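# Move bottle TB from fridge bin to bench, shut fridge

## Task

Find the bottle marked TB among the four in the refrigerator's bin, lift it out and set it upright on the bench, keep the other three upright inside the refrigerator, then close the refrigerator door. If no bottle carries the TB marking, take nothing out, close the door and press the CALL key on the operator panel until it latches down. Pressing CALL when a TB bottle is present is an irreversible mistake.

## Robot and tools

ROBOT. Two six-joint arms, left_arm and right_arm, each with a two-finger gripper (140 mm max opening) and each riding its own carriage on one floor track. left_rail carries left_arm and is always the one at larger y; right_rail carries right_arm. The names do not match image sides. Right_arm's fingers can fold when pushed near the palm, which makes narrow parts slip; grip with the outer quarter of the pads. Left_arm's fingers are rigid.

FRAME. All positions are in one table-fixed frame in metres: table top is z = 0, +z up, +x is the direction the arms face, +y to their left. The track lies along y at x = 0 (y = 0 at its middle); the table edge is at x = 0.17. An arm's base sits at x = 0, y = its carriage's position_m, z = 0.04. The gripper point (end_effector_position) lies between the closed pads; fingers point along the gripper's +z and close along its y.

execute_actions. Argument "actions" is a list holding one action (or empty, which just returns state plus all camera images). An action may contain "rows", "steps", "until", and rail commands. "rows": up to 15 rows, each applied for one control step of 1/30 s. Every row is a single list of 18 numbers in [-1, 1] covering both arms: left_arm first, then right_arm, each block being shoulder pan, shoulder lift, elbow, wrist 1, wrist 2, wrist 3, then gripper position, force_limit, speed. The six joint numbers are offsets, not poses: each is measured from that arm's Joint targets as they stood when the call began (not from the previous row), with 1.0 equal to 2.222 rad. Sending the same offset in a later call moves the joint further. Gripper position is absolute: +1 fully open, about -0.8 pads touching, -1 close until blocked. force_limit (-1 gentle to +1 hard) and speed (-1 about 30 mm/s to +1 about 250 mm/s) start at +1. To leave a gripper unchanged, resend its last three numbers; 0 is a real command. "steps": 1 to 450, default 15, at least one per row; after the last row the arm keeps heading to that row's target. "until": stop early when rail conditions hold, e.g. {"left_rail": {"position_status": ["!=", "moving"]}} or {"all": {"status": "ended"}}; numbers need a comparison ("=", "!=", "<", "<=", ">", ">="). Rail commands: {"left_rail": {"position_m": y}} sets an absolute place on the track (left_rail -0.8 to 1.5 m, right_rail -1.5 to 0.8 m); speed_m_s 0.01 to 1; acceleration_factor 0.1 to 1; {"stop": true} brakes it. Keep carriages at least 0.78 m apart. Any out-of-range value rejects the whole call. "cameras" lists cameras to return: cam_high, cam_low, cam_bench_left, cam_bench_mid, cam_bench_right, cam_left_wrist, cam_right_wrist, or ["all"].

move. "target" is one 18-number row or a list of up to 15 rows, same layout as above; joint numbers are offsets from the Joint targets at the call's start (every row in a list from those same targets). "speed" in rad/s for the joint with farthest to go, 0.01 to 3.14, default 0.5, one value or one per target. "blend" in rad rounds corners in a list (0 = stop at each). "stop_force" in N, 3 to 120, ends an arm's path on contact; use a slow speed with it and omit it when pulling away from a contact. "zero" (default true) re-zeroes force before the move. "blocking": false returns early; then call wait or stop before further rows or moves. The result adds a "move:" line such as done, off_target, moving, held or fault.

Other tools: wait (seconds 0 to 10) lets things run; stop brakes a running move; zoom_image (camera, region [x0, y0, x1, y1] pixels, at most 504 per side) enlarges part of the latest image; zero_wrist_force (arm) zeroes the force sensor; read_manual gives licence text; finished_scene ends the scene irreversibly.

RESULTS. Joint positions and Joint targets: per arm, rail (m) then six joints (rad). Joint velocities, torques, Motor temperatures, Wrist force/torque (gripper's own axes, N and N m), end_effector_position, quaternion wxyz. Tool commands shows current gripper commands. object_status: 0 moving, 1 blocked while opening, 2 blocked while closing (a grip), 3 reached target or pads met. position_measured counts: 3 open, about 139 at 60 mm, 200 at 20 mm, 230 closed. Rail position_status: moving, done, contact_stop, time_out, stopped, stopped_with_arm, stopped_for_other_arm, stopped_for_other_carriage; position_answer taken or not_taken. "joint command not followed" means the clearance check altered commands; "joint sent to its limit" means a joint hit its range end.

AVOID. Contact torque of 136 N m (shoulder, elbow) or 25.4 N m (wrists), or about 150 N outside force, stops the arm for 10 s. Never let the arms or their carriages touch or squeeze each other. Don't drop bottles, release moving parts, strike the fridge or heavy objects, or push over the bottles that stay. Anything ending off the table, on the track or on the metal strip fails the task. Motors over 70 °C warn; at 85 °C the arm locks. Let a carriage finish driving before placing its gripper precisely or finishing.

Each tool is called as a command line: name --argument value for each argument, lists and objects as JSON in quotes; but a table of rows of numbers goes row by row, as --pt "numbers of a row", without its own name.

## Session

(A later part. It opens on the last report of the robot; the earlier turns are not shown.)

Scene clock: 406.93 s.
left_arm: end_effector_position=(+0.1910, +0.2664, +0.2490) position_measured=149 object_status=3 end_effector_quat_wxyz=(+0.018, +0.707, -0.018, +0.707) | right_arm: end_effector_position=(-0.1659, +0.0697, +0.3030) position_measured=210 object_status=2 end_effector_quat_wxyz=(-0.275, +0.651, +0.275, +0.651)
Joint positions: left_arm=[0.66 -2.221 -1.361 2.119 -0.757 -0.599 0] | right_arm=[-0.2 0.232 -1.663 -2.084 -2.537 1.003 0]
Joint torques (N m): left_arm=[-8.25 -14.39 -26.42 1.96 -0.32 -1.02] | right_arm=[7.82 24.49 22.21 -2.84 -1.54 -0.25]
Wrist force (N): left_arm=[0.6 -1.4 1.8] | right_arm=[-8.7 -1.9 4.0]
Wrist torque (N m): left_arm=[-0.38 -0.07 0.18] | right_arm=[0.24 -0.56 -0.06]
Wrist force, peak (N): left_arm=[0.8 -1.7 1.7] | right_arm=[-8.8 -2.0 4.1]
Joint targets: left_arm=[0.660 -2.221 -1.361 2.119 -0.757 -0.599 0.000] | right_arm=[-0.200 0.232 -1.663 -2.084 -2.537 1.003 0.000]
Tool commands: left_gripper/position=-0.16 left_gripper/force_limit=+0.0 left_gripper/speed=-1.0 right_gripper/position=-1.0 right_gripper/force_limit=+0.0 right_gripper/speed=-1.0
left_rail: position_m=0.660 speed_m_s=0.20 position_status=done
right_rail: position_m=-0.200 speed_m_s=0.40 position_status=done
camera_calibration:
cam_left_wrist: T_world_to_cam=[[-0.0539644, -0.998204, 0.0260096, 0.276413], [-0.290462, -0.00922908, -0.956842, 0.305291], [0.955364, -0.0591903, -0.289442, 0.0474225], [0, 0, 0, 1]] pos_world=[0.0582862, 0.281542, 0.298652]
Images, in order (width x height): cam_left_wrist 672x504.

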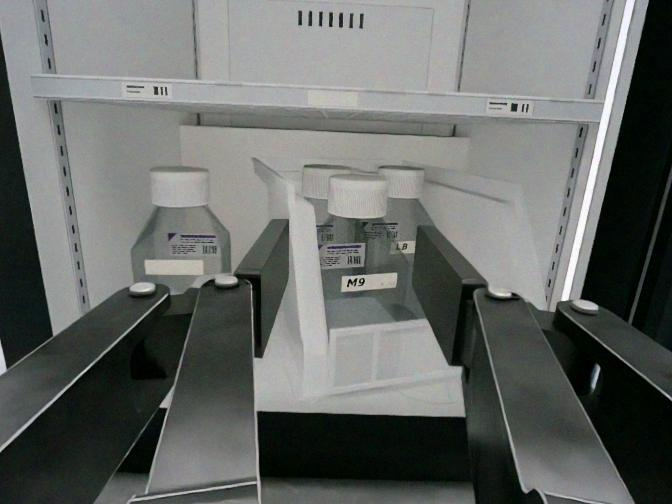

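execute_actions --actions '[{"left_rail":{"position_m":0.65,"speed_m_s":0.1,"acceleration_factor":0.4},"steps":60,"until":{"left_rail":{"position_status":["!=","moving"]}}}]'

move --pt "0.0003 0.0985 0.0308 -0.1297 0 0 -1 -1 -0.5 0 0 0 0 0 0 -1 0 -1" --pt "0.0742 0.0879 0.0508 -0.1392 0.0736 0 -1 -1 -0.5 0 0 0 0 0 0 -1 0 -1" --speed 0.3 --cameras '["cam_left_wrist"]'

Scene clock: 410.33 s.
left_arm: end_effector_position=(+0.1910, +0.2564, +0.2490) position_measured=149 object_status=3 end_effector_quat_wxyz=(+0.018, +0.707, -0.018, +0.707) | right_arm: end_effector_position=(-0.1659, +0.0697, +0.3030) position_measured=210 object_status=2 end_effector_quat_wxyz=(-0.275, +0.651, +0.275, +0.651)
Joint positions: left_arm=[0.65 -2.221 -1.361 2.119 -0.757 -0.599 0] | right_arm=[-0.2 0.232 -1.663 -2.084 -2.537 1.003 0]
Joint torques (N m): left_arm=[-7.27 -23.54 -13.3 -0.9 3.02 -1.09] | right_arm=[7.29 24.46 22.02 -2.88 -1.49 -0.29]
Wrist force (N): left_arm=[0.5 -1.2 1.6] | right_arm=[-8.5 -1.9 4.0]
Wrist torque (N m): left_arm=[-0.34 -0.06 0.18] | right_arm=[0.24 -0.60 -0.05]
Wrist force, peak (N): left_arm=[0.5 -1.8 1.7] | right_arm=[-9.0 -1.6 4.1]
Joint targets: left_arm=[0.650 -2.221 -1.361 2.119 -0.757 -0.599 0.000] | right_arm=[-0.200 0.232 -1.663 -2.084 -2.537 1.003 0.000]
Tool commands: left_gripper/position=-0.16 left_gripper/force_limit=+0.0 left_gripper/speed=-1.0 right_gripper/position=-1.0 right_gripper/force_limit=+0.0 right_gripper/speed=-1.0
left_rail: position_m=0.650 speed_m_s=0.10 position_status=done
right_rail: position_m=-0.200 speed_m_s=0.40 position_status=done

Scene clock: 413.00 s.
left_arm: end_effector_position=(+0.2620, +0.2566, +0.1500) position_measured=232 object_status=3 end_effector_quat_wxyz=(+0.017, +0.707, -0.017, +0.707) | right_arm: end_effector_position=(-0.1659, +0.0697, +0.3030) position_measured=210 object_status=2 end_effector_quat_wxyz=(-0.275, +0.651, +0.275, +0.651)
Joint positions: left_arm=[0.65 -2.056 -1.166 2.232 -1.066 -0.436 0] | right_arm=[-0.2 0.232 -1.663 -2.084 -2.537 1.003 0]
Joint torques (N m): left_arm=[6.79 -38.14 3.69 -1.4 2.88 -1.07] | right_arm=[7.96 24.58 21.89 -2.95 -1.53 -0.32]
Wrist force (N): left_arm=[0.0 -0.9 1.2] | right_arm=[-8.6 -1.8 4.1]
Wrist torque (N m): left_arm=[-0.17 0.06 0.15] | right_arm=[0.24 -0.58 -0.05]
Wrist force, peak (N): left_arm=[0.1 -1.1 2.5] | right_arm=[-8.9 -1.9 4.0]
Joint targets: left_arm=[0.650 -2.056 -1.166 2.232 -1.066 -0.436 0.000] | right_arm=[-0.200 0.232 -1.663 -2.084 -2.537 1.003 0.000]
left_rail: position_m=0.650 speed_m_s=0.10 position_status=done
right_rail: position_m=-0.200 speed_m_s=0.40 position_status=done
move: done
camera_calibration:
cam_left_wrist: T_world_to_cam=[[-0.0526381, -0.998251, 0.0268962, 0.272507], [-0.290997, -0.0104315, -0.956667, 0.231578], [0.955275, -0.0581839, -0.289939, -0.0498831], [0, 0, 0, 1]] pos_world=[0.129385, 0.271544, 0.19975]
Images, in order (width x height): cam_left_wrist 672x504.

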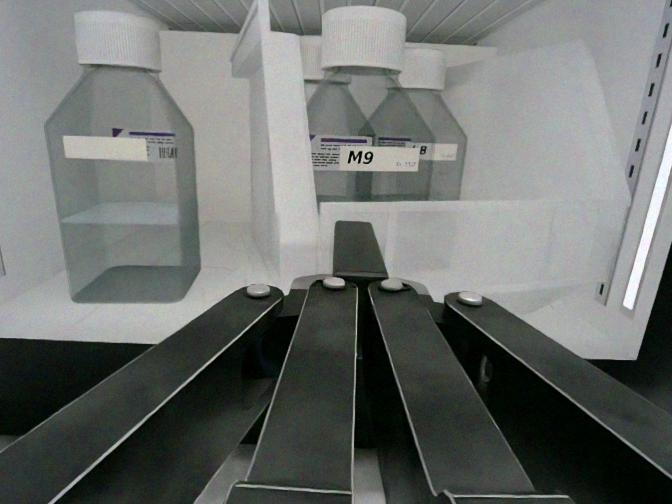

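move --target '[0.0698,-0.0019,0.0038,-0.0018,0.0698,0,-1,-1,-0.5,0,0,0,0,0,0,-1,0,-1]' --speed 0.08 --stop_force 35 --cameras '["cam_left_wrist"]'

Scene clock: 414.97 s.
left_arm: end_effector_position=(+0.2711, +0.2560, +0.1500) position_measured=232 object_status=3 end_effector_quat_wxyz=(+0.017, +0.707, -0.017, +0.707) | right_arm: end_effector_position=(-0.1659, +0.0697, +0.3030) position_measured=210 object_status=2 end_effector_quat_wxyz=(-0.275, +0.651, +0.275, +0.651)
Joint positions: left_arm=[0.65 -2.033 -1.166 2.233 -1.067 -0.413 0] | right_arm=[-0.2 0.232 -1.663 -2.084 -2.537 1.003 0]
Joint torques (N m): left_arm=[-5.21 -15.52 -20.82 3.57 -1.17 -1.03] | right_arm=[7.15 24.27 22.22 -2.89 -1.45 -0.3]
Wrist force (N): left_arm=[-3.2 -5.4 -10.8] | right_arm=[-7.8 -1.3 4.5]
Wrist torque (N m): left_arm=[-0.01 0.15 0.14] | right_arm=[0.17 -0.58 -0.05]
Wrist force, peak (N): left_arm=[2.5 -13.1 -59.3] | right_arm=[-9.4 4.2 8.6]
Joint targets: left_arm=[0.650 -2.033 -1.166 2.233 -1.067 -0.413 0.000] | right_arm=[-0.200 0.232 -1.663 -2.084 -2.537 1.003 0.000]
left_rail: position_m=0.650 speed_m_s=0.10 position_status=done
right_rail: position_m=-0.200 speed_m_s=0.40 position_status=done
move: contact (left_arm); left_arm: the shoulder pan is farthest, 0.132 rad from its target
camera_calibration:
cam_left_wrist: T_world_to_cam=[[-0.0526381, -0.998251, 0.0268962, 0.272482], [-0.290997, -0.0104315, -0.956667, 0.234192], [0.955275, -0.0581839, -0.289939, -0.0585097], [0, 0, 0, 1]] pos_world=[0.138385, 0.271044, 0.19975]
Images, in order (width x height): cam_left_wrist 672x504.

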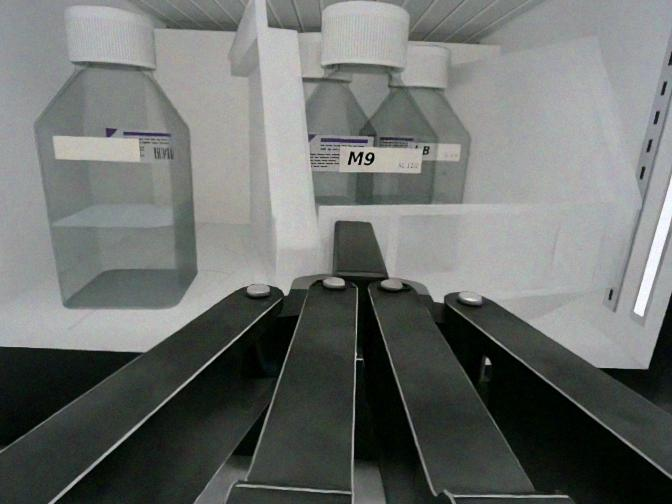

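move --target '[0.0300,0,0.0010,-0.0008,0.0300,0,-1,-1,-0.5,0,0,0,0,0,0,-1,0,-1]' --speed 0.03 --stop_force 30 --cameras '["cam_left_wrist","cam_right_wrist"]'

Scene clock: 417.53 s.
left_arm: end_effector_position=(+0.2719, +0.2559, +0.1500) position_measured=232 object_status=3 end_effector_quat_wxyz=(+0.017, +0.707, -0.017, +0.707) | right_arm: end_effector_position=(-0.1659, +0.0697, +0.3030) position_measured=210 object_status=2 end_effector_quat_wxyz=(-0.275, +0.651, +0.275, +0.651)
Joint positions: left_arm=[0.65 -2.031 -1.166 2.233 -1.067 -0.411 0] | right_arm=[-0.2 0.232 -1.663 -2.084 -2.537 1.003 0]
Joint torques (N m): left_arm=[0.42 -15.43 -14.17 1.22 0.32 -1.03] | right_arm=[7.34 24.12 22.07 -2.92 -1.48 -0.31]
Wrist force (N): left_arm=[-3.8 -8.8 -29.7] | right_arm=[-7.9 0.7 5.8]
Wrist torque (N m): left_arm=[0.22 0.14 0.13] | right_arm=[0.22 -0.58 -0.04]
Wrist force, peak (N): left_arm=[-2.4 -11.6 -50.0] | right_arm=[-8.0 3.8 8.4]
Joint targets: left_arm=[0.650 -2.031 -1.166 2.233 -1.067 -0.411 0.000] | right_arm=[-0.200 0.232 -1.663 -2.084 -2.537 1.003 0.000]
left_rail: position_m=0.650 speed_m_s=0.10 position_status=done
right_rail: position_m=-0.200 speed_m_s=0.40 position_status=done
move: contact (left_arm); left_arm: the shoulder pan is farthest, 0.064 rad from its target
camera_calibration:
cam_left_wrist: T_world_to_cam=[[-0.0525133, -0.998256, 0.0269621, 0.272395], [-0.291001, -0.0105306, -0.956665, 0.23445], [0.955281, -0.0580836, -0.28994, -0.0593074], [0, 0, 0, 1]] pos_world=[0.139185, 0.270944, 0.19975]
cam_right_wrist: T_world_to_cam=[[0.683994, -0.728602, -0.0359301, 0.176137], [-0.236515, -0.174903, -0.955756, 0.280177], [0.690082, 0.662229, -0.291958, 0.300053], [0, 0, 0, 1]] pos_world=[-0.261272, -0.0213666, 0.361713]
Images, in order (width x height): cam_left_wrist 672x504, cam_right_wrist 672x504.

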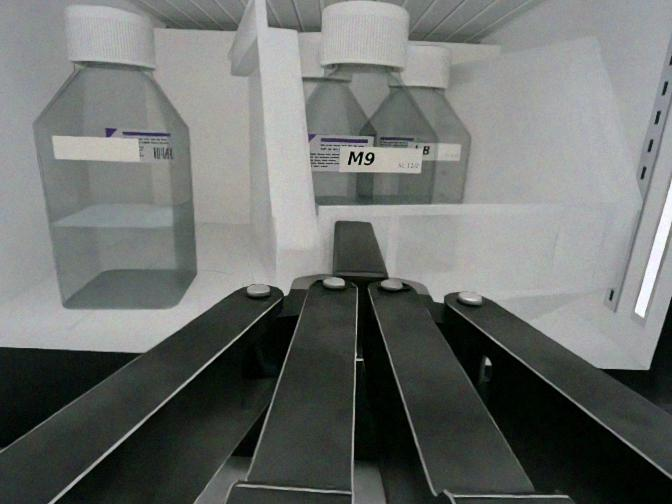

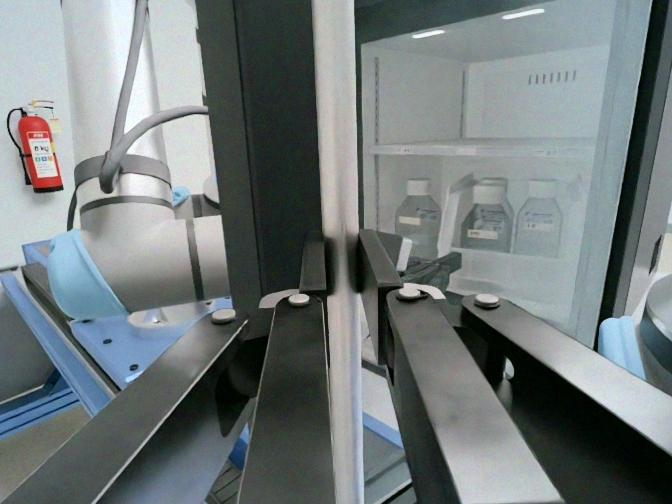

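move --pt "-0.0300 0 0 0 -0.0300 0 -1 -1 -0.5 0 0 0 0 0 0 -1 0 -1" --pt "0.0194 -0.0314 0.0580 -0.0266 0.2223 0 -1 -1 -0.5 0 0 0 0 0 0 -1 0 -1" --speed 0.3 --blend '[0.02,0]' --cameras '["cam_left_wrist","cam_right_wrist"]'

Scene clock: 423.70 s.
left_arm: end_effector_position=(+0.2701, +0.1649, +0.1502) position_measured=232 object_status=3 end_effector_quat_wxyz=(+0.175, +0.685, -0.175, +0.685) | right_arm: end_effector_position=(-0.1659, +0.0697, +0.3030) position_measured=210 object_status=2 end_effector_quat_wxyz=(-0.275, +0.651, +0.275, +0.651)
Joint positions: left_arm=[0.65 -1.988 -1.236 2.362 -1.126 0.083 0] | right_arm=[-0.2 0.232 -1.663 -2.084 -2.537 1.003 0]
Joint torques (N m): left_arm=[6.2 -35.77 3.66 -2.59 3 -1] | right_arm=[6.31 24.2 21.62 -3.05 -1.47 -0.42]
Wrist force (N): left_arm=[0.7 -0.9 0.9] | right_arm=[-9.4 -1.2 4.5]
Wrist torque (N m): left_arm=[-0.30 -0.13 0.17] | right_arm=[0.21 -0.58 -0.05]
Wrist force, peak (N): left_arm=[-4.1 -8.8 -29.8] | right_arm=[-10.0 -1.1 4.7]
Joint targets: left_arm=[0.650 -1.988 -1.236 2.362 -1.126 0.083 0.000] | right_arm=[-0.200 0.232 -1.663 -2.084 -2.537 1.003 0.000]
left_rail: position_m=0.650 speed_m_s=0.10 position_status=done
right_rail: position_m=-0.200 speed_m_s=0.40 position_status=done
move: done
camera_calibration:
cam_left_wrist: T_world_to_cam=[[-0.481962, -0.875775, 0.027029, 0.277169], [-0.266495, 0.117133, -0.956692, 0.205512], [0.834682, -0.468292, -0.289843, 0.0373664], [0, 0, 0, 1]] pos_world=[0.157164, 0.236164, 0.199951]
cam_right_wrist: T_world_to_cam=[[0.683994, -0.728602, -0.0359301, 0.176137], [-0.236515, -0.174903, -0.955756, 0.280177], [0.690082, 0.662229, -0.291958, 0.300053], [0, 0, 0, 1]] pos_world=[-0.261272, -0.0213666, 0.361713]
Images, in order (width x height): cam_left_wrist 672x504, cam_right_wrist 672x504.

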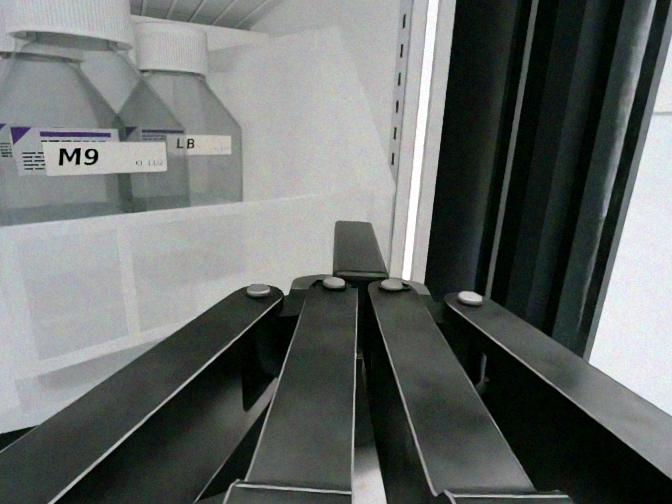

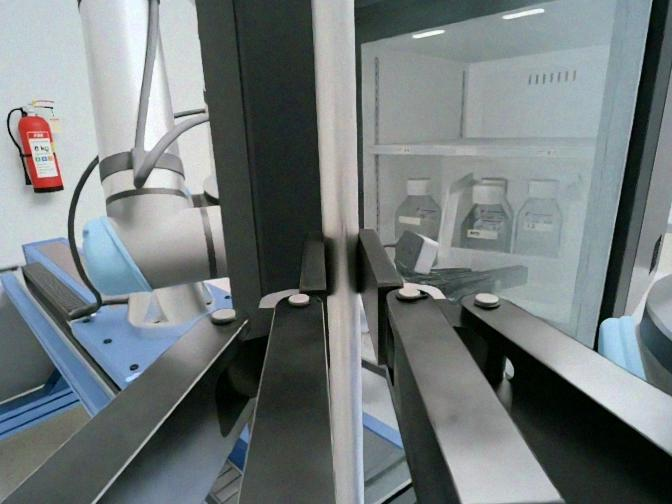

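move --target '[-0.0125,-0.0356,-0.0536,0.0892,-0.1026,0,-1,-1,-0.5,0,0,0,0,0,0,-1,0,-1]' --speed 0.3

move --target '[0.1180,0.0261,-0.0391,0.0130,0.1180,0,-1,-1,-0.5,0,0,0,0,0,0,-1,0,-1]' --speed 0.1 --stop_force 10 --cameras '["cam_left_wrist","cam_right_wrist"]'

Scene clock: 427.73 s.
left_arm: end_effector_position=(+0.2702, +0.1914, +0.2000) position_measured=232 object_status=3 end_effector_quat_wxyz=(+0.106, +0.699, -0.106, +0.699) | right_arm: end_effector_position=(-0.1659, +0.0697, +0.3030) position_measured=210 object_status=2 end_effector_quat_wxyz=(-0.275, +0.651, +0.275, +0.651)
Joint positions: left_arm=[0.65 -2.015 -1.315 2.243 -0.928 -0.144 0] | right_arm=[-0.2 0.232 -1.663 -2.084 -2.537 1.003 0]
Joint torques (N m): left_arm=[-7.96 -35.23 -29.61 2.69 -2.72 -1.11] | right_arm=[6.52 23.75 21.62 -2.99 -1.53 -0.5]
Wrist force (N): left_arm=[0.1 -1.1 1.2] | right_arm=[-9.6 -1.2 4.4]
Wrist torque (N m): left_arm=[-0.21 0.04 0.15] | right_arm=[0.21 -0.55 -0.05]
Wrist force, peak (N): left_arm=[0.4 -1.2 1.5] | right_arm=[-9.8 -1.2 4.6]
Joint targets: left_arm=[0.650 -2.015 -1.315 2.243 -0.928 -0.145 0.000] | right_arm=[-0.200 0.232 -1.663 -2.084 -2.537 1.003 0.000]
left_rail: position_m=0.650 speed_m_s=0.10 position_status=done
right_rail: position_m=-0.200 speed_m_s=0.40 position_status=done
move: done

Scene clock: 431.43 s.
left_arm: end_effector_position=(+0.3603, +0.1649, +0.2001) position_measured=232 object_status=3 end_effector_quat_wxyz=(+0.106, +0.699, -0.106, +0.699) | right_arm: end_effector_position=(-0.1659, +0.0697, +0.3030) position_measured=210 object_status=2 end_effector_quat_wxyz=(-0.275, +0.651, +0.275, +0.651)
Joint positions: left_arm=[0.65 -1.753 -1.257 2.156 -0.899 0.117 0] | right_arm=[-0.2 0.232 -1.663 -2.084 -2.537 1.003 0]
Joint torques (N m): left_arm=[6.72 -15.04 -29.98 2.16 2.87 -1.07] | right_arm=[7.04 23.88 21.52 -3.01 -1.49 -0.57]
Wrist force (N): left_arm=[0.4 -0.9 1.5] | right_arm=[-9.6 -1.0 4.6]
Wrist torque (N m): left_arm=[-0.23 -0.05 0.18] | right_arm=[0.26 -0.55 -0.05]
Wrist force, peak (N): left_arm=[0.7 -1.1 1.7] | right_arm=[-9.8 -1.2 4.6]
Joint targets: left_arm=[0.650 -1.753 -1.257 2.156 -0.899 0.117 0.000] | right_arm=[-0.200 0.232 -1.663 -2.084 -2.537 1.003 0.000]
left_rail: position_m=0.650 speed_m_s=0.10 position_status=done
right_rail: position_m=-0.200 speed_m_s=0.40 position_status=done
move: done
camera_calibration:
cam_left_wrist: T_world_to_cam=[[-0.298444, -0.954046, 0.0269628, 0.266059], [-0.284443, 0.0619417, -0.95669, 0.292849], [0.911056, -0.293188, -0.289858, -0.0798373], [0, 0, 0, 1]] pos_world=[0.235439, 0.212286, 0.249851]
cam_right_wrist: T_world_to_cam=[[0.683994, -0.728602, -0.0359301, 0.176137], [-0.236515, -0.174903, -0.955756, 0.280177], [0.690082, 0.662229, -0.291958, 0.300053], [0, 0, 0, 1]] pos_world=[-0.261272, -0.0213666, 0.361713]
Images, in order (width x height): cam_left_wrist 672x504, cam_right_wrist 672x504.

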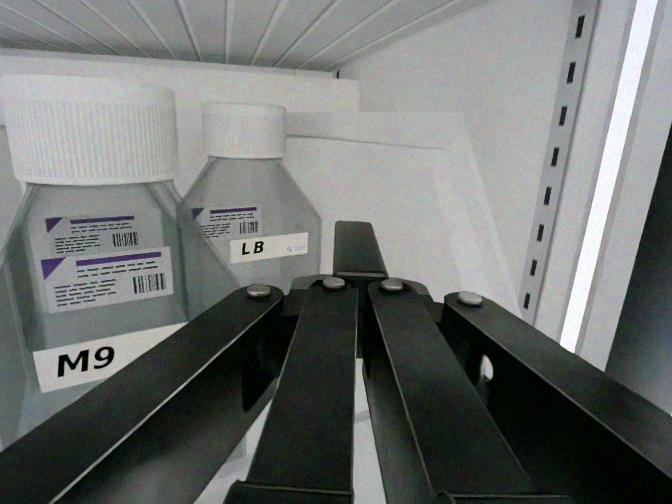

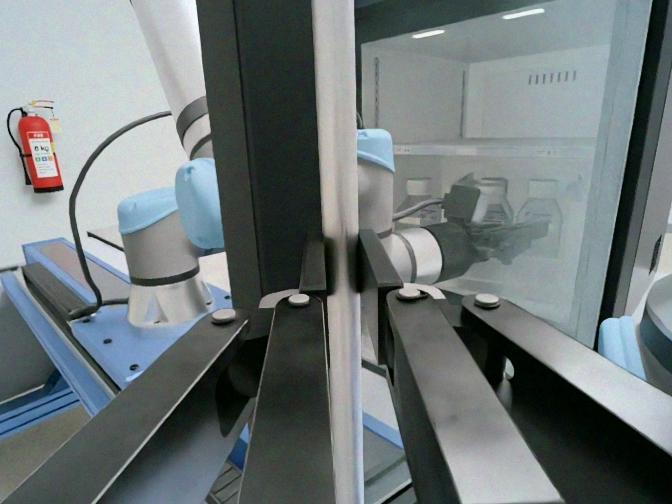

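execute_actions --actions '[{"left_rail":{"position_m":0.69,"speed_m_s":0.03,"acceleration_factor":0.3},"steps":90,"until":{"left_rail":{"position_status":["!=","moving"]}}}]' --cameras '["cam_left_wrist"]'

Scene clock: 433.60 s.
left_arm: end_effector_position=(+0.3603, +0.2049, +0.2001) position_measured=232 object_status=3 end_effector_quat_wxyz=(+0.106, +0.699, -0.106, +0.699) | right_arm: end_effector_position=(-0.1659, +0.0697, +0.3030) position_measured=210 object_status=2 end_effector_quat_wxyz=(-0.275, +0.651, +0.275, +0.651)
Joint positions: left_arm=[0.69 -1.753 -1.257 2.156 -0.899 0.117 0] | right_arm=[-0.2 0.232 -1.663 -2.084 -2.537 1.003 0]
Joint torques (N m): left_arm=[6.13 -22.2 -22.45 1.91 1.52 -1.11] | right_arm=[6.53 23.66 21.51 -2.98 -1.5 -0.6]
Wrist force (N): left_arm=[1.7 3.0 2.6] | right_arm=[-9.8 -1.7 4.1]
Wrist torque (N m): left_arm=[-0.24 -0.12 0.16] | right_arm=[0.24 -0.54 -0.05]
Wrist force, peak (N): left_arm=[1.7 3.0 2.6] | right_arm=[-9.9 -2.0 4.2]
Joint targets: left_arm=[0.690 -1.753 -1.257 2.156 -0.899 0.117 0.000] | right_arm=[-0.200 0.232 -1.663 -2.084 -2.537 1.003 0.000]
Tool commands: left_gripper/position=-1.0 left_gripper/force_limit=-1.0 left_gripper/speed=-0.5 right_gripper/position=-1.0 right_gripper/force_limit=+0.0 right_gripper/speed=-1.0
left_rail: position_m=0.690 speed_m_s=0.03 position_status=done
right_rail: position_m=-0.200 speed_m_s=0.40 position_status=done
camera_calibration:
cam_left_wrist: T_world_to_cam=[[-0.298531, -0.954018, 0.026991, 0.304227], [-0.284437, 0.0619393, -0.956692, 0.290371], [0.911029, -0.293279, -0.289849, -0.0680827], [0, 0, 0, 1]] pos_world=[0.235439, 0.252286, 0.249851]
Images, in order (width x height): cam_left_wrist 672x504.

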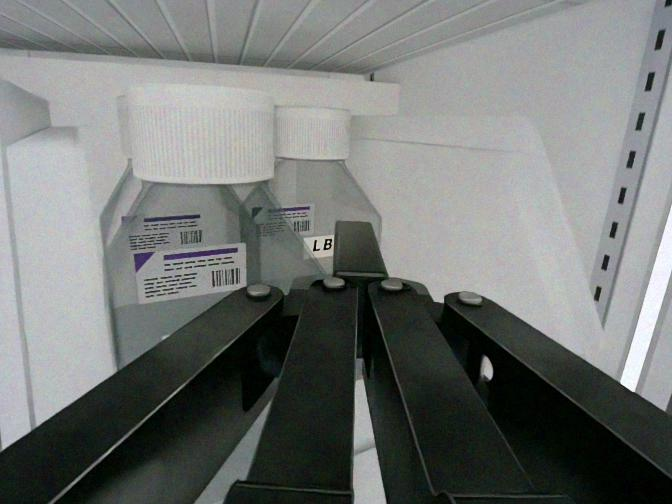

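Contact starting (3 N). Continue.

execute_actions --actions '[{"left_rail":{"position_m":0.72,"speed_m_s":0.03,"acceleration_factor":0.3},"steps":90,"until":{"left_rail":{"position_status":["!=","moving"]}}}]' --cameras '["cam_left_wrist"]'

execute_actions --actions '[{"left_rail":{"position_m":0.745,"speed_m_s":0.03,"acceleration_factor":0.3},"steps":90,"until":{"left_rail":{"position_status":["!=","moving"]}}}]' --cameras '["cam_left_wrist","cam_right_wrist"]'

Scene clock: 435.37 s.
left_arm: end_effector_position=(+0.3603, +0.2349, +0.2001) position_measured=232 object_status=3 end_effector_quat_wxyz=(+0.106, +0.699, -0.106, +0.699) | right_arm: end_effector_position=(-0.1659, +0.0697, +0.3030) position_measured=210 object_status=2 end_effector_quat_wxyz=(-0.275, +0.651, +0.275, +0.651)
Joint positions: left_arm=[0.72 -1.753 -1.257 2.156 -0.899 0.117 0] | right_arm=[-0.2 0.232 -1.663 -2.084 -2.537 1.003 0]
Joint torques (N m): left_arm=[5.98 -28.2 -15.43 1.76 -0.71 -1.08] | right_arm=[6.5 23.72 21.19 -3.01 -1.42 -0.62]
Wrist force (N): left_arm=[1.3 2.6 2.1] | right_arm=[-9.7 -1.5 4.1]
Wrist torque (N m): left_arm=[-0.28 -0.13 0.15] | right_arm=[0.27 -0.55 -0.05]
Wrist force, peak (N): left_arm=[1.4 3.0 3.1] | right_arm=[-9.8 -1.9 4.3]
Joint targets: left_arm=[0.720 -1.753 -1.257 2.156 -0.899 0.117 0.000] | right_arm=[-0.200 0.232 -1.663 -2.084 -2.537 1.003 0.000]
Tool commands: left_gripper/position=-1.0 left_gripper/force_limit=-1.0 left_gripper/speed=-0.5 right_gripper/position=-1.0 right_gripper/force_limit=+0.0 right_gripper/speed=-1.0
left_rail: position_m=0.720 speed_m_s=0.03 position_status=done
right_rail: position_m=-0.200 speed_m_s=0.40 position_status=done
camera_calibration:
cam_left_wrist: T_world_to_cam=[[-0.298531, -0.954018, 0.026991, 0.332848], [-0.284437, 0.0619393, -0.956692, 0.288513], [0.911029, -0.293279, -0.289849, -0.0592843], [0, 0, 0, 1]] pos_world=[0.235439, 0.282286, 0.249851]
Images, in order (width x height): cam_left_wrist 672x504.

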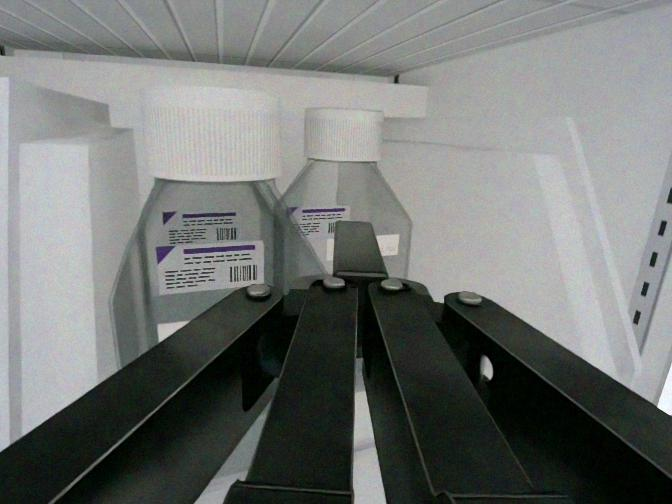

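Scene clock: 436.60 s.
left_arm: end_effector_position=(+0.3603, +0.2599, +0.2001) position_measured=232 object_status=3 end_effector_quat_wxyz=(+0.106, +0.699, -0.106, +0.699) | right_arm: end_effector_position=(-0.1659, +0.0697, +0.3030) position_measured=210 object_status=2 end_effector_quat_wxyz=(-0.275, +0.651, +0.275, +0.651)
Joint positions: left_arm=[0.745 -1.753 -1.257 2.156 -0.899 0.117 0] | right_arm=[-0.2 0.232 -1.663 -2.084 -2.537 1.003 0]
Joint torques (N m): left_arm=[5.67 -32.71 -10.31 1.58 -2.26 -1.1] | right_arm=[6.21 23.73 21.14 -3.03 -1.54 -0.6]
Wrist force (N): left_arm=[0.7 3.0 2.6] | right_arm=[-9.6 -2.0 4.2]
Wrist torque (N m): left_arm=[-0.27 -0.13 0.15] | right_arm=[0.19 -0.56 -0.05]
Wrist force, peak (N): left_arm=[1.4 3.1 2.5] | right_arm=[-9.8 -1.7 4.1]
Joint targets: left_arm=[0.745 -1.753 -1.257 2.156 -0.899 0.117 0.000] | right_arm=[-0.200 0.232 -1.663 -2.084 -2.537 1.003 0.000]
Tool commands: left_gripper/position=-1.0 left_gripper/force_limit=-1.0 left_gripper/speed=-0.5 right_gripper/position=-1.0 right_gripper/force_limit=+0.0 right_gripper/speed=-1.0
left_rail: position_m=0.745 speed_m_s=0.03 position_status=done
right_rail: position_m=-0.200 speed_m_s=0.40 position_status=done
camera_calibration:
cam_left_wrist: T_world_to_cam=[[-0.298531, -0.954018, 0.026991, 0.356698], [-0.284437, 0.0619393, -0.956692, 0.286964], [0.911029, -0.293279, -0.289849, -0.0519523], [0, 0, 0, 1]] pos_world=[0.235439, 0.307286, 0.249851]
cam_right_wrist: T_world_to_cam=[[0.683994, -0.728602, -0.0359301, 0.176137], [-0.236515, -0.174903, -0.955756, 0.280177], [0.690082, 0.662229, -0.291958, 0.300053], [0, 0, 0, 1]] pos_world=[-0.261272, -0.0213666, 0.361713]
Images, in order (width x height): cam_left_wrist 672x504, cam_right_wrist 672x504.

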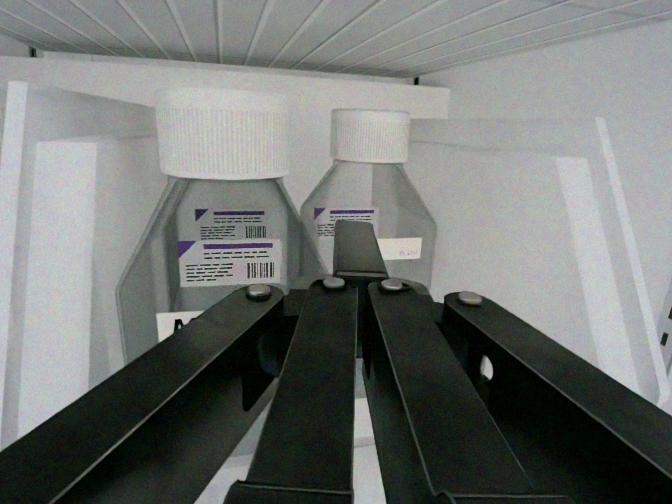

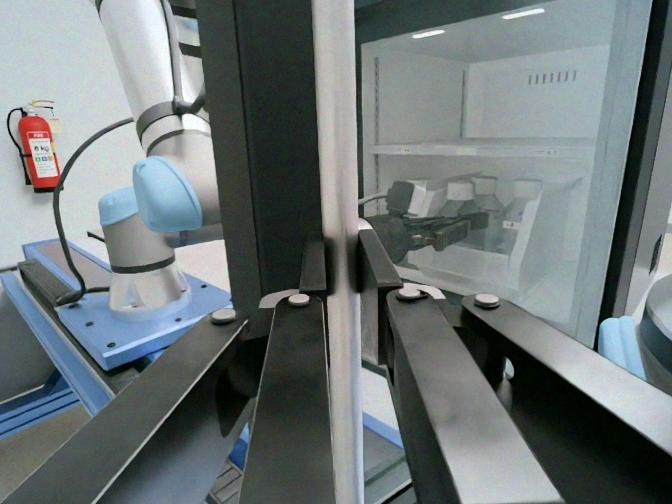

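move --pt "-0.1180 -0.0261 0.0391 -0.0130 -0.1180 0 -1 -1 -0.5 0 0 0 0 0 0 -1 0 -1" --pt "-0.2200 -0.0562 0.0200 0.0550 -0.0900 0 -1 -1 -0.5 0 0 0 0 0 0 -1 0 -1" --speed 0.25 --blend '[0.03,0]' --cameras '["cam_left_wrist","cam_right_wrist"]'

Scene clock: 439.83 s.
left_arm: end_effector_position=(+0.1496, +0.2203, +0.2350) position_measured=232 object_status=3 end_effector_quat_wxyz=(+0.191, +0.671, -0.219, +0.682) | right_arm: end_effector_position=(-0.1659, +0.0697, +0.3030) position_measured=210 object_status=2 end_effector_quat_wxyz=(-0.275, +0.651, +0.275, +0.651)
Joint positions: left_arm=[0.745 -2.242 -1.382 2.2 -0.777 -0.083 0] | right_arm=[-0.2 0.232 -1.663 -2.084 -2.537 1.003 0]
Joint torques (N m): left_arm=[-8.57 -34.9 -30.61 2.55 3.02 -1.16] | right_arm=[5.83 23.73 20.95 -3.1 -1.42 -0.6]
Wrist force (N): left_arm=[0.7 -1.4 1.1] | right_arm=[-10.4 -1.4 4.4]
Wrist torque (N m): left_arm=[-0.33 -0.08 0.18] | right_arm=[0.24 -0.54 -0.05]
Wrist force, peak (N): left_arm=[2.4 3.2 3.8] | right_arm=[-10.7 -1.5 4.3]
Joint targets: left_arm=[0.745 -2.242 -1.382 2.200 -0.777 -0.083 0.000] | right_arm=[-0.200 0.232 -1.663 -2.084 -2.537 1.003 0.000]
left_rail: position_m=0.745 speed_m_s=0.03 position_status=done
right_rail: position_m=-0.200 speed_m_s=0.40 position_status=done
move: done
camera_calibration:
cam_left_wrist: T_world_to_cam=[[-0.557752, -0.829879, -0.0146219, 0.276357], [-0.230293, 0.171654, -0.957862, 0.230857], [0.79742, -0.530882, -0.286855, 0.207136], [0, 0, 0, 1]] pos_world=[0.0421293, 0.29968, 0.284588]
cam_right_wrist: T_world_to_cam=[[0.683994, -0.728602, -0.0359301, 0.176137], [-0.236515, -0.174903, -0.955756, 0.280177], [0.690082, 0.662229, -0.291958, 0.300053], [0, 0, 0, 1]] pos_world=[-0.261272, -0.0213666, 0.361713]
Images, in order (width x height): cam_left_wrist 672x504, cam_right_wrist 672x504.

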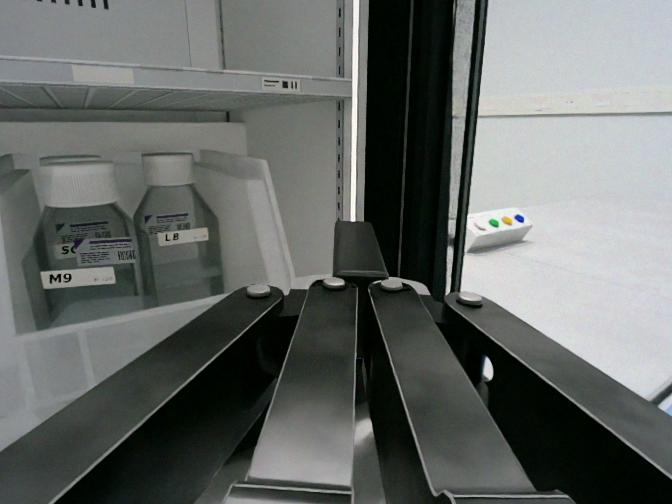

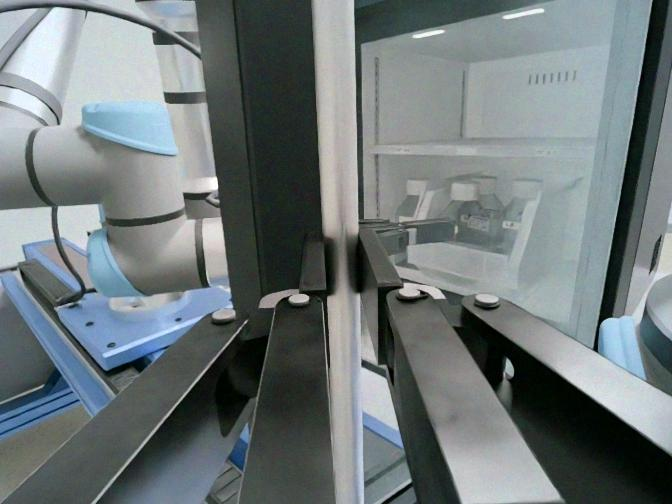

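move --target '[0.0097,0.0094,-0.0367,0.0088,-0.2325,0,-1,-1,-0.5,0,0,0,0,0,0,-1,0,-1]' --speed 0.5 --cameras '["cam_left_wrist","cam_right_wrist"]'

zoom_image --camera "cam_right_wrist" --region '[355, 140, 615, 340]'

Scene clock: 442.03 s.
left_arm: end_effector_position=(+0.1911, +0.3513, +0.2490) position_measured=232 object_status=3 end_effector_quat_wxyz=(+0.018, +0.707, -0.018, +0.707) | right_arm: end_effector_position=(-0.1659, +0.0697, +0.3030) position_measured=210 object_status=2 end_effector_quat_wxyz=(-0.275, +0.651, +0.275, +0.651)
Joint positions: left_arm=[0.745 -2.22 -1.361 2.119 -0.757 -0.599 0] | right_arm=[-0.2 0.232 -1.663 -2.084 -2.537 1.003 0]
Joint torques (N m): left_arm=[6.77 -11.83 -30.09 3.58 -2.76 -1.11] | right_arm=[5.89 23.7 20.29 -3.01 -1.42 -0.5]
Wrist force (N): left_arm=[0.7 -1.3 1.8] | right_arm=[-10.5 -1.7 4.3]
Wrist torque (N m): left_arm=[-0.36 -0.10 0.18] | right_arm=[0.19 -0.52 -0.06]
Wrist force, peak (N): left_arm=[0.6 -1.7 1.7] | right_arm=[-10.6 -1.6 4.5]
Joint targets: left_arm=[0.745 -2.220 -1.361 2.119 -0.757 -0.599 0.000] | right_arm=[-0.200 0.232 -1.663 -2.084 -2.537 1.003 0.000]
left_rail: position_m=0.745 speed_m_s=0.03 position_status=done
right_rail: position_m=-0.200 speed_m_s=0.40 position_status=done
move: done
camera_calibration:
cam_left_wrist: T_world_to_cam=[[-0.054156, -0.998183, 0.0264016, 0.361152], [-0.290691, -0.00953492, -0.95677, 0.306208], [0.955283, -0.0594896, -0.289646, 0.0525335], [0, 0, 0, 1]] pos_world=[0.058386, 0.366541, 0.298651]
cam_right_wrist: T_world_to_cam=[[0.683994, -0.728602, -0.0359301, 0.176137], [-0.236515, -0.174903, -0.955756, 0.280177], [0.690082, 0.662229, -0.291958, 0.300053], [0, 0, 0, 1]] pos_world=[-0.261272, -0.0213666, 0.361713]
Images, in order (width x height): cam_left_wrist 672x504, cam_right_wrist 672x504.

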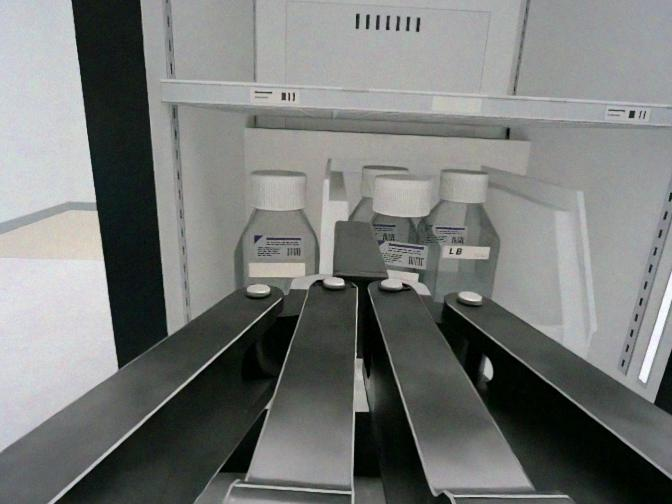

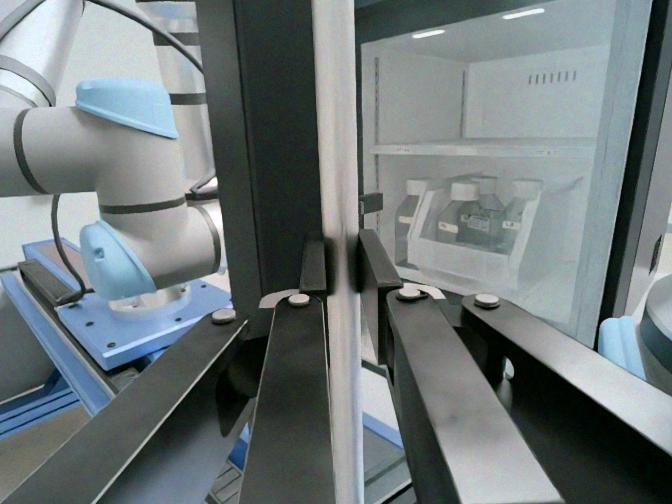

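Scaled by 1.938 from the camera's 672x504 image, which has a finer 960x720 frame.

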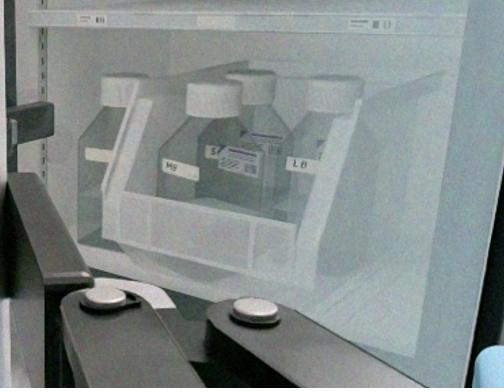

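execute_actions --actions '[{"rows":[[0,0,0,0,0,0,1,-1,0,0,0,0,0,0,0,-1,0,-1]],"left_rail":{"position_m":0.69,"speed_m_s":0.2},"steps":50}]' --cameras '["cam_left_wrist"]'

Scene clock: 444.60 s.
left_arm: end_effector_position=(+0.1911, +0.2964, +0.2490) position_measured=3 object_status=3 end_effector_quat_wxyz=(+0.018, +0.707, -0.018, +0.707) | right_arm: end_effector_position=(-0.1659, +0.0697, +0.3030) position_measured=210 object_status=2 end_effector_quat_wxyz=(-0.275, +0.651, +0.275, +0.651)
Joint positions: left_arm=[0.69 -2.22 -1.361 2.119 -0.757 -0.599 0] | right_arm=[-0.2 0.232 -1.663 -2.084 -2.537 1.003 0]
Joint torques (N m): left_arm=[5.84 -14.38 -27.11 2.77 -1.79 -1.07] | right_arm=[5.53 23.23 21.04 -3.04 -1.42 -0.56]
Wrist force (N): left_arm=[0.5 -1.2 1.7] | right_arm=[-10.4 -1.6 4.2]
Wrist torque (N m): left_arm=[-0.34 0.00 0.18] | right_arm=[0.20 -0.56 -0.05]
Wrist force, peak (N): left_arm=[0.5 -1.6 1.7] | right_arm=[-10.5 -1.8 4.5]
Joint targets: left_arm=[0.690 -2.220 -1.361 2.119 -0.757 -0.599 0.000] | right_arm=[-0.200 0.232 -1.663 -2.084 -2.537 1.003 0.000]
left_rail: position_m=0.690 speed_m_s=0.20 position_status=done
right_rail: position_m=-0.200 speed_m_s=0.40 position_status=done
camera_calibration:
cam_left_wrist: T_world_to_cam=[[-0.0538408, -0.9982, 0.0264086, 0.306235], [-0.290693, -0.00963306, -0.956768, 0.305809], [0.9553, -0.05919, -0.289651, 0.0491978], [0, 0, 0, 1]] pos_world=[0.0583858, 0.311541, 0.298751]
Images, in order (width x height): cam_left_wrist 672x504.

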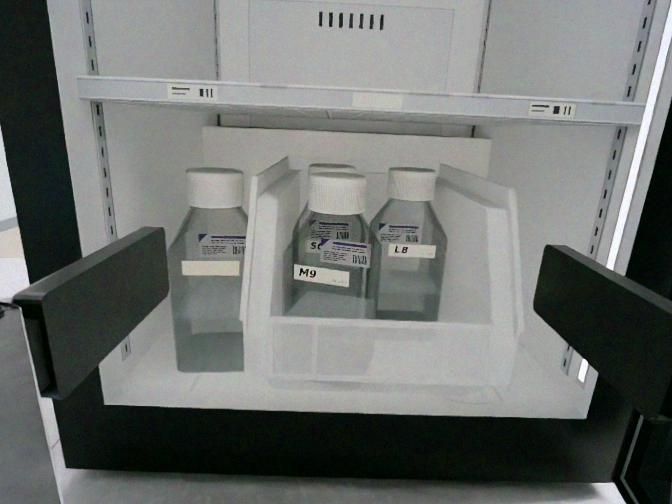

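execute_actions --actions '[{"left_rail":{"position_m":0.648,"speed_m_s":0.2,"acceleration_factor":0.4},"steps":60,"until":{"left_rail":{"position_status":["!=","moving"]}}}]'

move --pt "0.0003 0.0985 0.0308 -0.1297 0 0 -1 -1 -0.5 0 0 0 0 0 0 -1 0 -1" --pt "0.0742 0.0879 0.0508 -0.1392 0.0736 0 -1 -1 -0.5 0 0 0 0 0 0 -1 0 -1" --speed 0.3

move --target '[0.0580,-0.0016,0.0032,-0.0015,0.0580,0,-1,-1,-0.5,0,0,0,0,0,0,-1,0,-1]' --speed 0.05 --stop_force 25 --cameras '["cam_left_wrist"]'

Scene clock: 447.03 s.
left_arm: end_effector_position=(+0.1911, +0.2544, +0.2490) position_measured=3 object_status=3 end_effector_quat_wxyz=(+0.018, +0.707, -0.018, +0.707) | right_arm: end_effector_position=(-0.1659, +0.0697, +0.3030) position_measured=210 object_status=2 end_effector_quat_wxyz=(-0.275, +0.651, +0.275, +0.651)
Joint positions: left_arm=[0.648 -2.22 -1.361 2.119 -0.757 -0.599 0] | right_arm=[-0.2 0.232 -1.663 -2.084 -2.537 1.003 0]
Joint torques (N m): left_arm=[4.71 -19.23 -21.62 1.83 -0.66 -1.04] | right_arm=[5.22 23.32 20.51 -3.02 -1.35 -0.54]
Wrist force (N): left_arm=[0.6 -1.2 1.5] | right_arm=[-10.3 -1.6 4.5]
Wrist torque (N m): left_arm=[-0.35 -0.02 0.18] | right_arm=[0.19 -0.57 -0.05]
Wrist force, peak (N): left_arm=[0.4 -1.8 1.7] | right_arm=[-10.5 -1.6 4.5]
Joint targets: left_arm=[0.648 -2.220 -1.361 2.119 -0.757 -0.599 0.000] | right_arm=[-0.200 0.232 -1.663 -2.084 -2.537 1.003 0.000]
Tool commands: left_gripper/position=+1.0 left_gripper/force_limit=-1.0 left_gripper/speed=+0.0 right_gripper/position=-1.0 right_gripper/force_limit=+0.0 right_gripper/speed=-1.0
left_rail: position_m=0.648 speed_m_s=0.20 position_status=done
right_rail: position_m=-0.200 speed_m_s=0.40 position_status=done

Scene clock: 449.70 s.
left_arm: end_effector_position=(+0.2621, +0.2545, +0.1501) position_measured=232 object_status=3 end_effector_quat_wxyz=(+0.017, +0.707, -0.017, +0.707) | right_arm: end_effector_position=(-0.1659, +0.0697, +0.3030) position_measured=210 object_status=2 end_effector_quat_wxyz=(-0.275, +0.651, +0.275, +0.651)
Joint positions: left_arm=[0.648 -2.056 -1.166 2.232 -1.067 -0.436 0] | right_arm=[-0.2 0.232 -1.663 -2.084 -2.537 1.003 0]
Joint torques (N m): left_arm=[8.74 -38.25 3.32 -1.19 3.24 -1.11] | right_arm=[5.09 23.45 20.71 -3.06 -1.28 -0.56]
Wrist force (N): left_arm=[0.2 -0.8 1.4] | right_arm=[-10.6 -1.7 4.5]
Wrist torque (N m): left_arm=[-0.15 0.02 0.15] | right_arm=[0.19 -0.51 -0.05]
Wrist force, peak (N): left_arm=[0.0 -0.9 2.7] | right_arm=[-10.6 -1.6 4.7]
Joint targets: left_arm=[0.648 -2.056 -1.166 2.232 -1.067 -0.436 0.000] | right_arm=[-0.200 0.232 -1.663 -2.084 -2.537 1.003 0.000]
left_rail: position_m=0.648 speed_m_s=0.20 position_status=done
right_rail: position_m=-0.200 speed_m_s=0.40 position_status=done
move: done

Scene clock: 453.30 s.
left_arm: end_effector_position=(+0.3080, +0.2537, +0.1500) position_measured=232 object_status=3 end_effector_quat_wxyz=(+0.017, +0.707, -0.017, +0.707) | right_arm: end_effector_position=(-0.1659, +0.0697, +0.3030) position_measured=210 object_status=2 end_effector_quat_wxyz=(-0.275, +0.651, +0.275, +0.651)
Joint positions: left_arm=[0.648 -1.937 -1.169 2.238 -1.07 -0.317 0] | right_arm=[-0.2 0.232 -1.663 -2.084 -2.537 1.003 0]
Joint torques (N m): left_arm=[-8.95 -19.2 -10.37 2.61 -2.23 -1.08] | right_arm=[4.79 23.4 20.45 -3.07 -1.28 -0.58]
Wrist force (N): left_arm=[0.2 -0.7 1.4] | right_arm=[-9.3 -2.2 4.0]
Wrist torque (N m): left_arm=[-0.14 0.06 0.16] | right_arm=[0.18 -0.59 -0.05]
Wrist force, peak (N): left_arm=[1.4 6.1 -29.9] | right_arm=[-10.5 1.2 6.4]
Joint targets: left_arm=[0.648 -1.937 -1.169 2.238 -1.070 -0.317 0.000] | right_arm=[-0.200 0.232 -1.663 -2.084 -2.537 1.003 0.000]
left_rail: position_m=0.648 speed_m_s=0.20 position_status=done
right_rail: position_m=-0.200 speed_m_s=0.40 position_status=done
move: contact (left_arm)
camera_calibration:
cam_left_wrist: T_world_to_cam=[[-0.0526407, -0.998243, 0.0272154, 0.272062], [-0.291104, -0.0107301, -0.956631, 0.244997], [0.955242, -0.0582803, -0.290027, -0.0938439], [0, 0, 0, 1]] pos_world=[0.175285, 0.268743, 0.19975]
Images, in order (width x height): cam_left_wrist 672x504.

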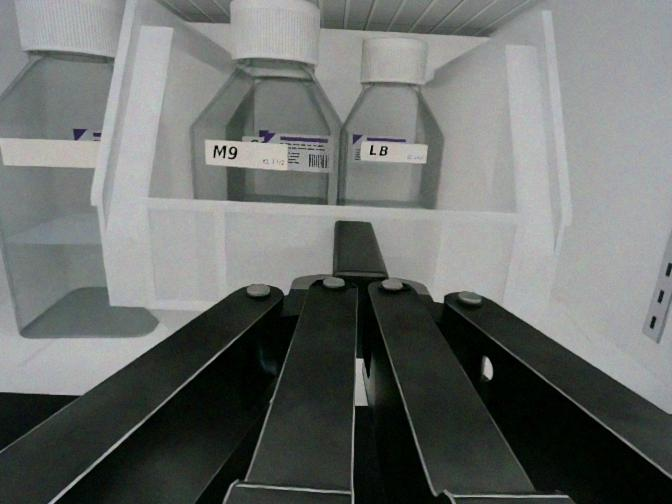

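move --target '[-0.1275,0.0121,-0.0228,0.0111,-0.1272,0,-1,-1,-0.5,0,0,0,0,0,0,-1,0,-1]' --speed 0.3

execute_actions --actions '[{"left_rail":{"position_m":0.70,"speed_m_s":0.3,"acceleration_factor":0.4},"rows":[[0,-0.09,0,0,0,0,1,-1,0,0,0,0,0,0,0,-1,0,-1]],"steps":60}]' --cameras '["cam_left_wrist","cam_right_wrist"]'

Scene clock: 455.77 s.
left_arm: end_effector_position=(+0.1911, +0.2546, +0.1501) position_measured=232 object_status=3 end_effector_quat_wxyz=(+0.017, +0.707, -0.018, +0.707) | right_arm: end_effector_position=(-0.1659, +0.0697, +0.3030) position_measured=210 object_status=2 end_effector_quat_wxyz=(-0.275, +0.651, +0.275, +0.651)
Joint positions: left_arm=[0.648 -2.22 -1.142 2.188 -1.045 -0.6 0] | right_arm=[-0.2 0.232 -1.663 -2.084 -2.537 1.003 0]
Joint torques (N m): left_arm=[-9.81 -16.26 -24.9 3.66 -2.8 -1.02] | right_arm=[4.84 23.19 20.36 -3.03 -1.27 -0.52]
Wrist force (N): left_arm=[0.3 -1.0 1.2] | right_arm=[-9.4 -2.0 3.9]
Wrist torque (N m): left_arm=[-0.27 0.02 0.17] | right_arm=[0.23 -0.56 -0.05]
Wrist force, peak (N): left_arm=[0.3 -0.9 2.4] | right_arm=[-9.5 -2.0 4.2]
Joint targets: left_arm=[0.648 -2.221 -1.142 2.188 -1.045 -0.600 0.000] | right_arm=[-0.200 0.232 -1.663 -2.084 -2.537 1.003 0.000]
left_rail: position_m=0.648 speed_m_s=0.20 position_status=done
right_rail: position_m=-0.200 speed_m_s=0.40 position_status=done
move: done

Scene clock: 457.97 s.
left_arm: end_effector_position=(+0.1870, +0.3015, +0.1904) position_measured=3 object_status=3 end_effector_quat_wxyz=(+0.075, +0.745, +0.039, +0.662) | right_arm: end_effector_position=(-0.1659, +0.0697, +0.3030) position_measured=210 object_status=2 end_effector_quat_wxyz=(-0.275, +0.651, +0.275, +0.651)
Joint positions: left_arm=[0.7 -2.221 -1.342 2.188 -1.045 -0.6 0] | right_arm=[-0.2 0.232 -1.663 -2.084 -2.537 1.003 0]
Joint torques (N m): left_arm=[-8.53 -35.57 -0.77 -0.23 -0.77 -1.07] | right_arm=[4.31 23.23 20.08 -3.14 -1.26 -0.41]
Wrist force (N): left_arm=[0.4 -1.0 1.2] | right_arm=[-9.3 -2.1 3.9]
Wrist torque (N m): left_arm=[-0.28 0.05 0.15] | right_arm=[0.21 -0.59 -0.05]
Wrist force, peak (N): left_arm=[-8.0 -1.6 1.3] | right_arm=[-9.7 -2.1 3.9]
Joint targets: left_arm=[0.700 -2.221 -1.342 2.188 -1.045 -0.600 0.000] | right_arm=[-0.200 0.232 -1.663 -2.084 -2.537 1.003 0.000]
left_rail: position_m=0.700 speed_m_s=0.30 position_status=done
right_rail: position_m=-0.200 speed_m_s=0.40 position_status=done
camera_calibration:
cam_left_wrist: T_world_to_cam=[[-0.0400957, -0.980934, 0.190159, 0.273708], [-0.403566, -0.158201, -0.90117, 0.303866], [0.914071, -0.112875, -0.389529, 0.0793082], [0, 0, 0, 1]] pos_world=[0.0611112, 0.325514, 0.252679]
cam_right_wrist: T_world_to_cam=[[0.683994, -0.728602, -0.0359301, 0.176137], [-0.236515, -0.174903, -0.955756, 0.280177], [0.690082, 0.662229, -0.291958, 0.300053], [0, 0, 0, 1]] pos_world=[-0.261272, -0.0213666, 0.361713]
Images, in order (width x height): cam_left_wrist 672x504, cam_right_wrist 672x504.

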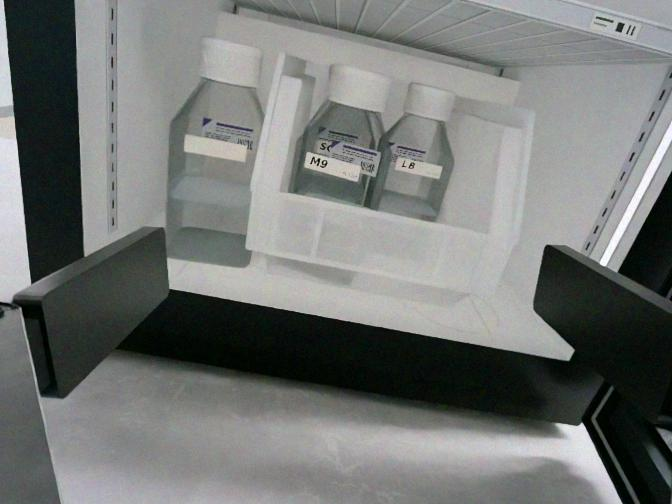

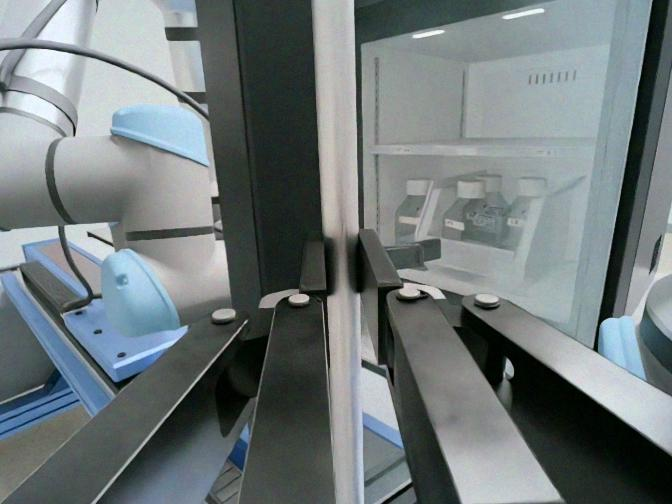

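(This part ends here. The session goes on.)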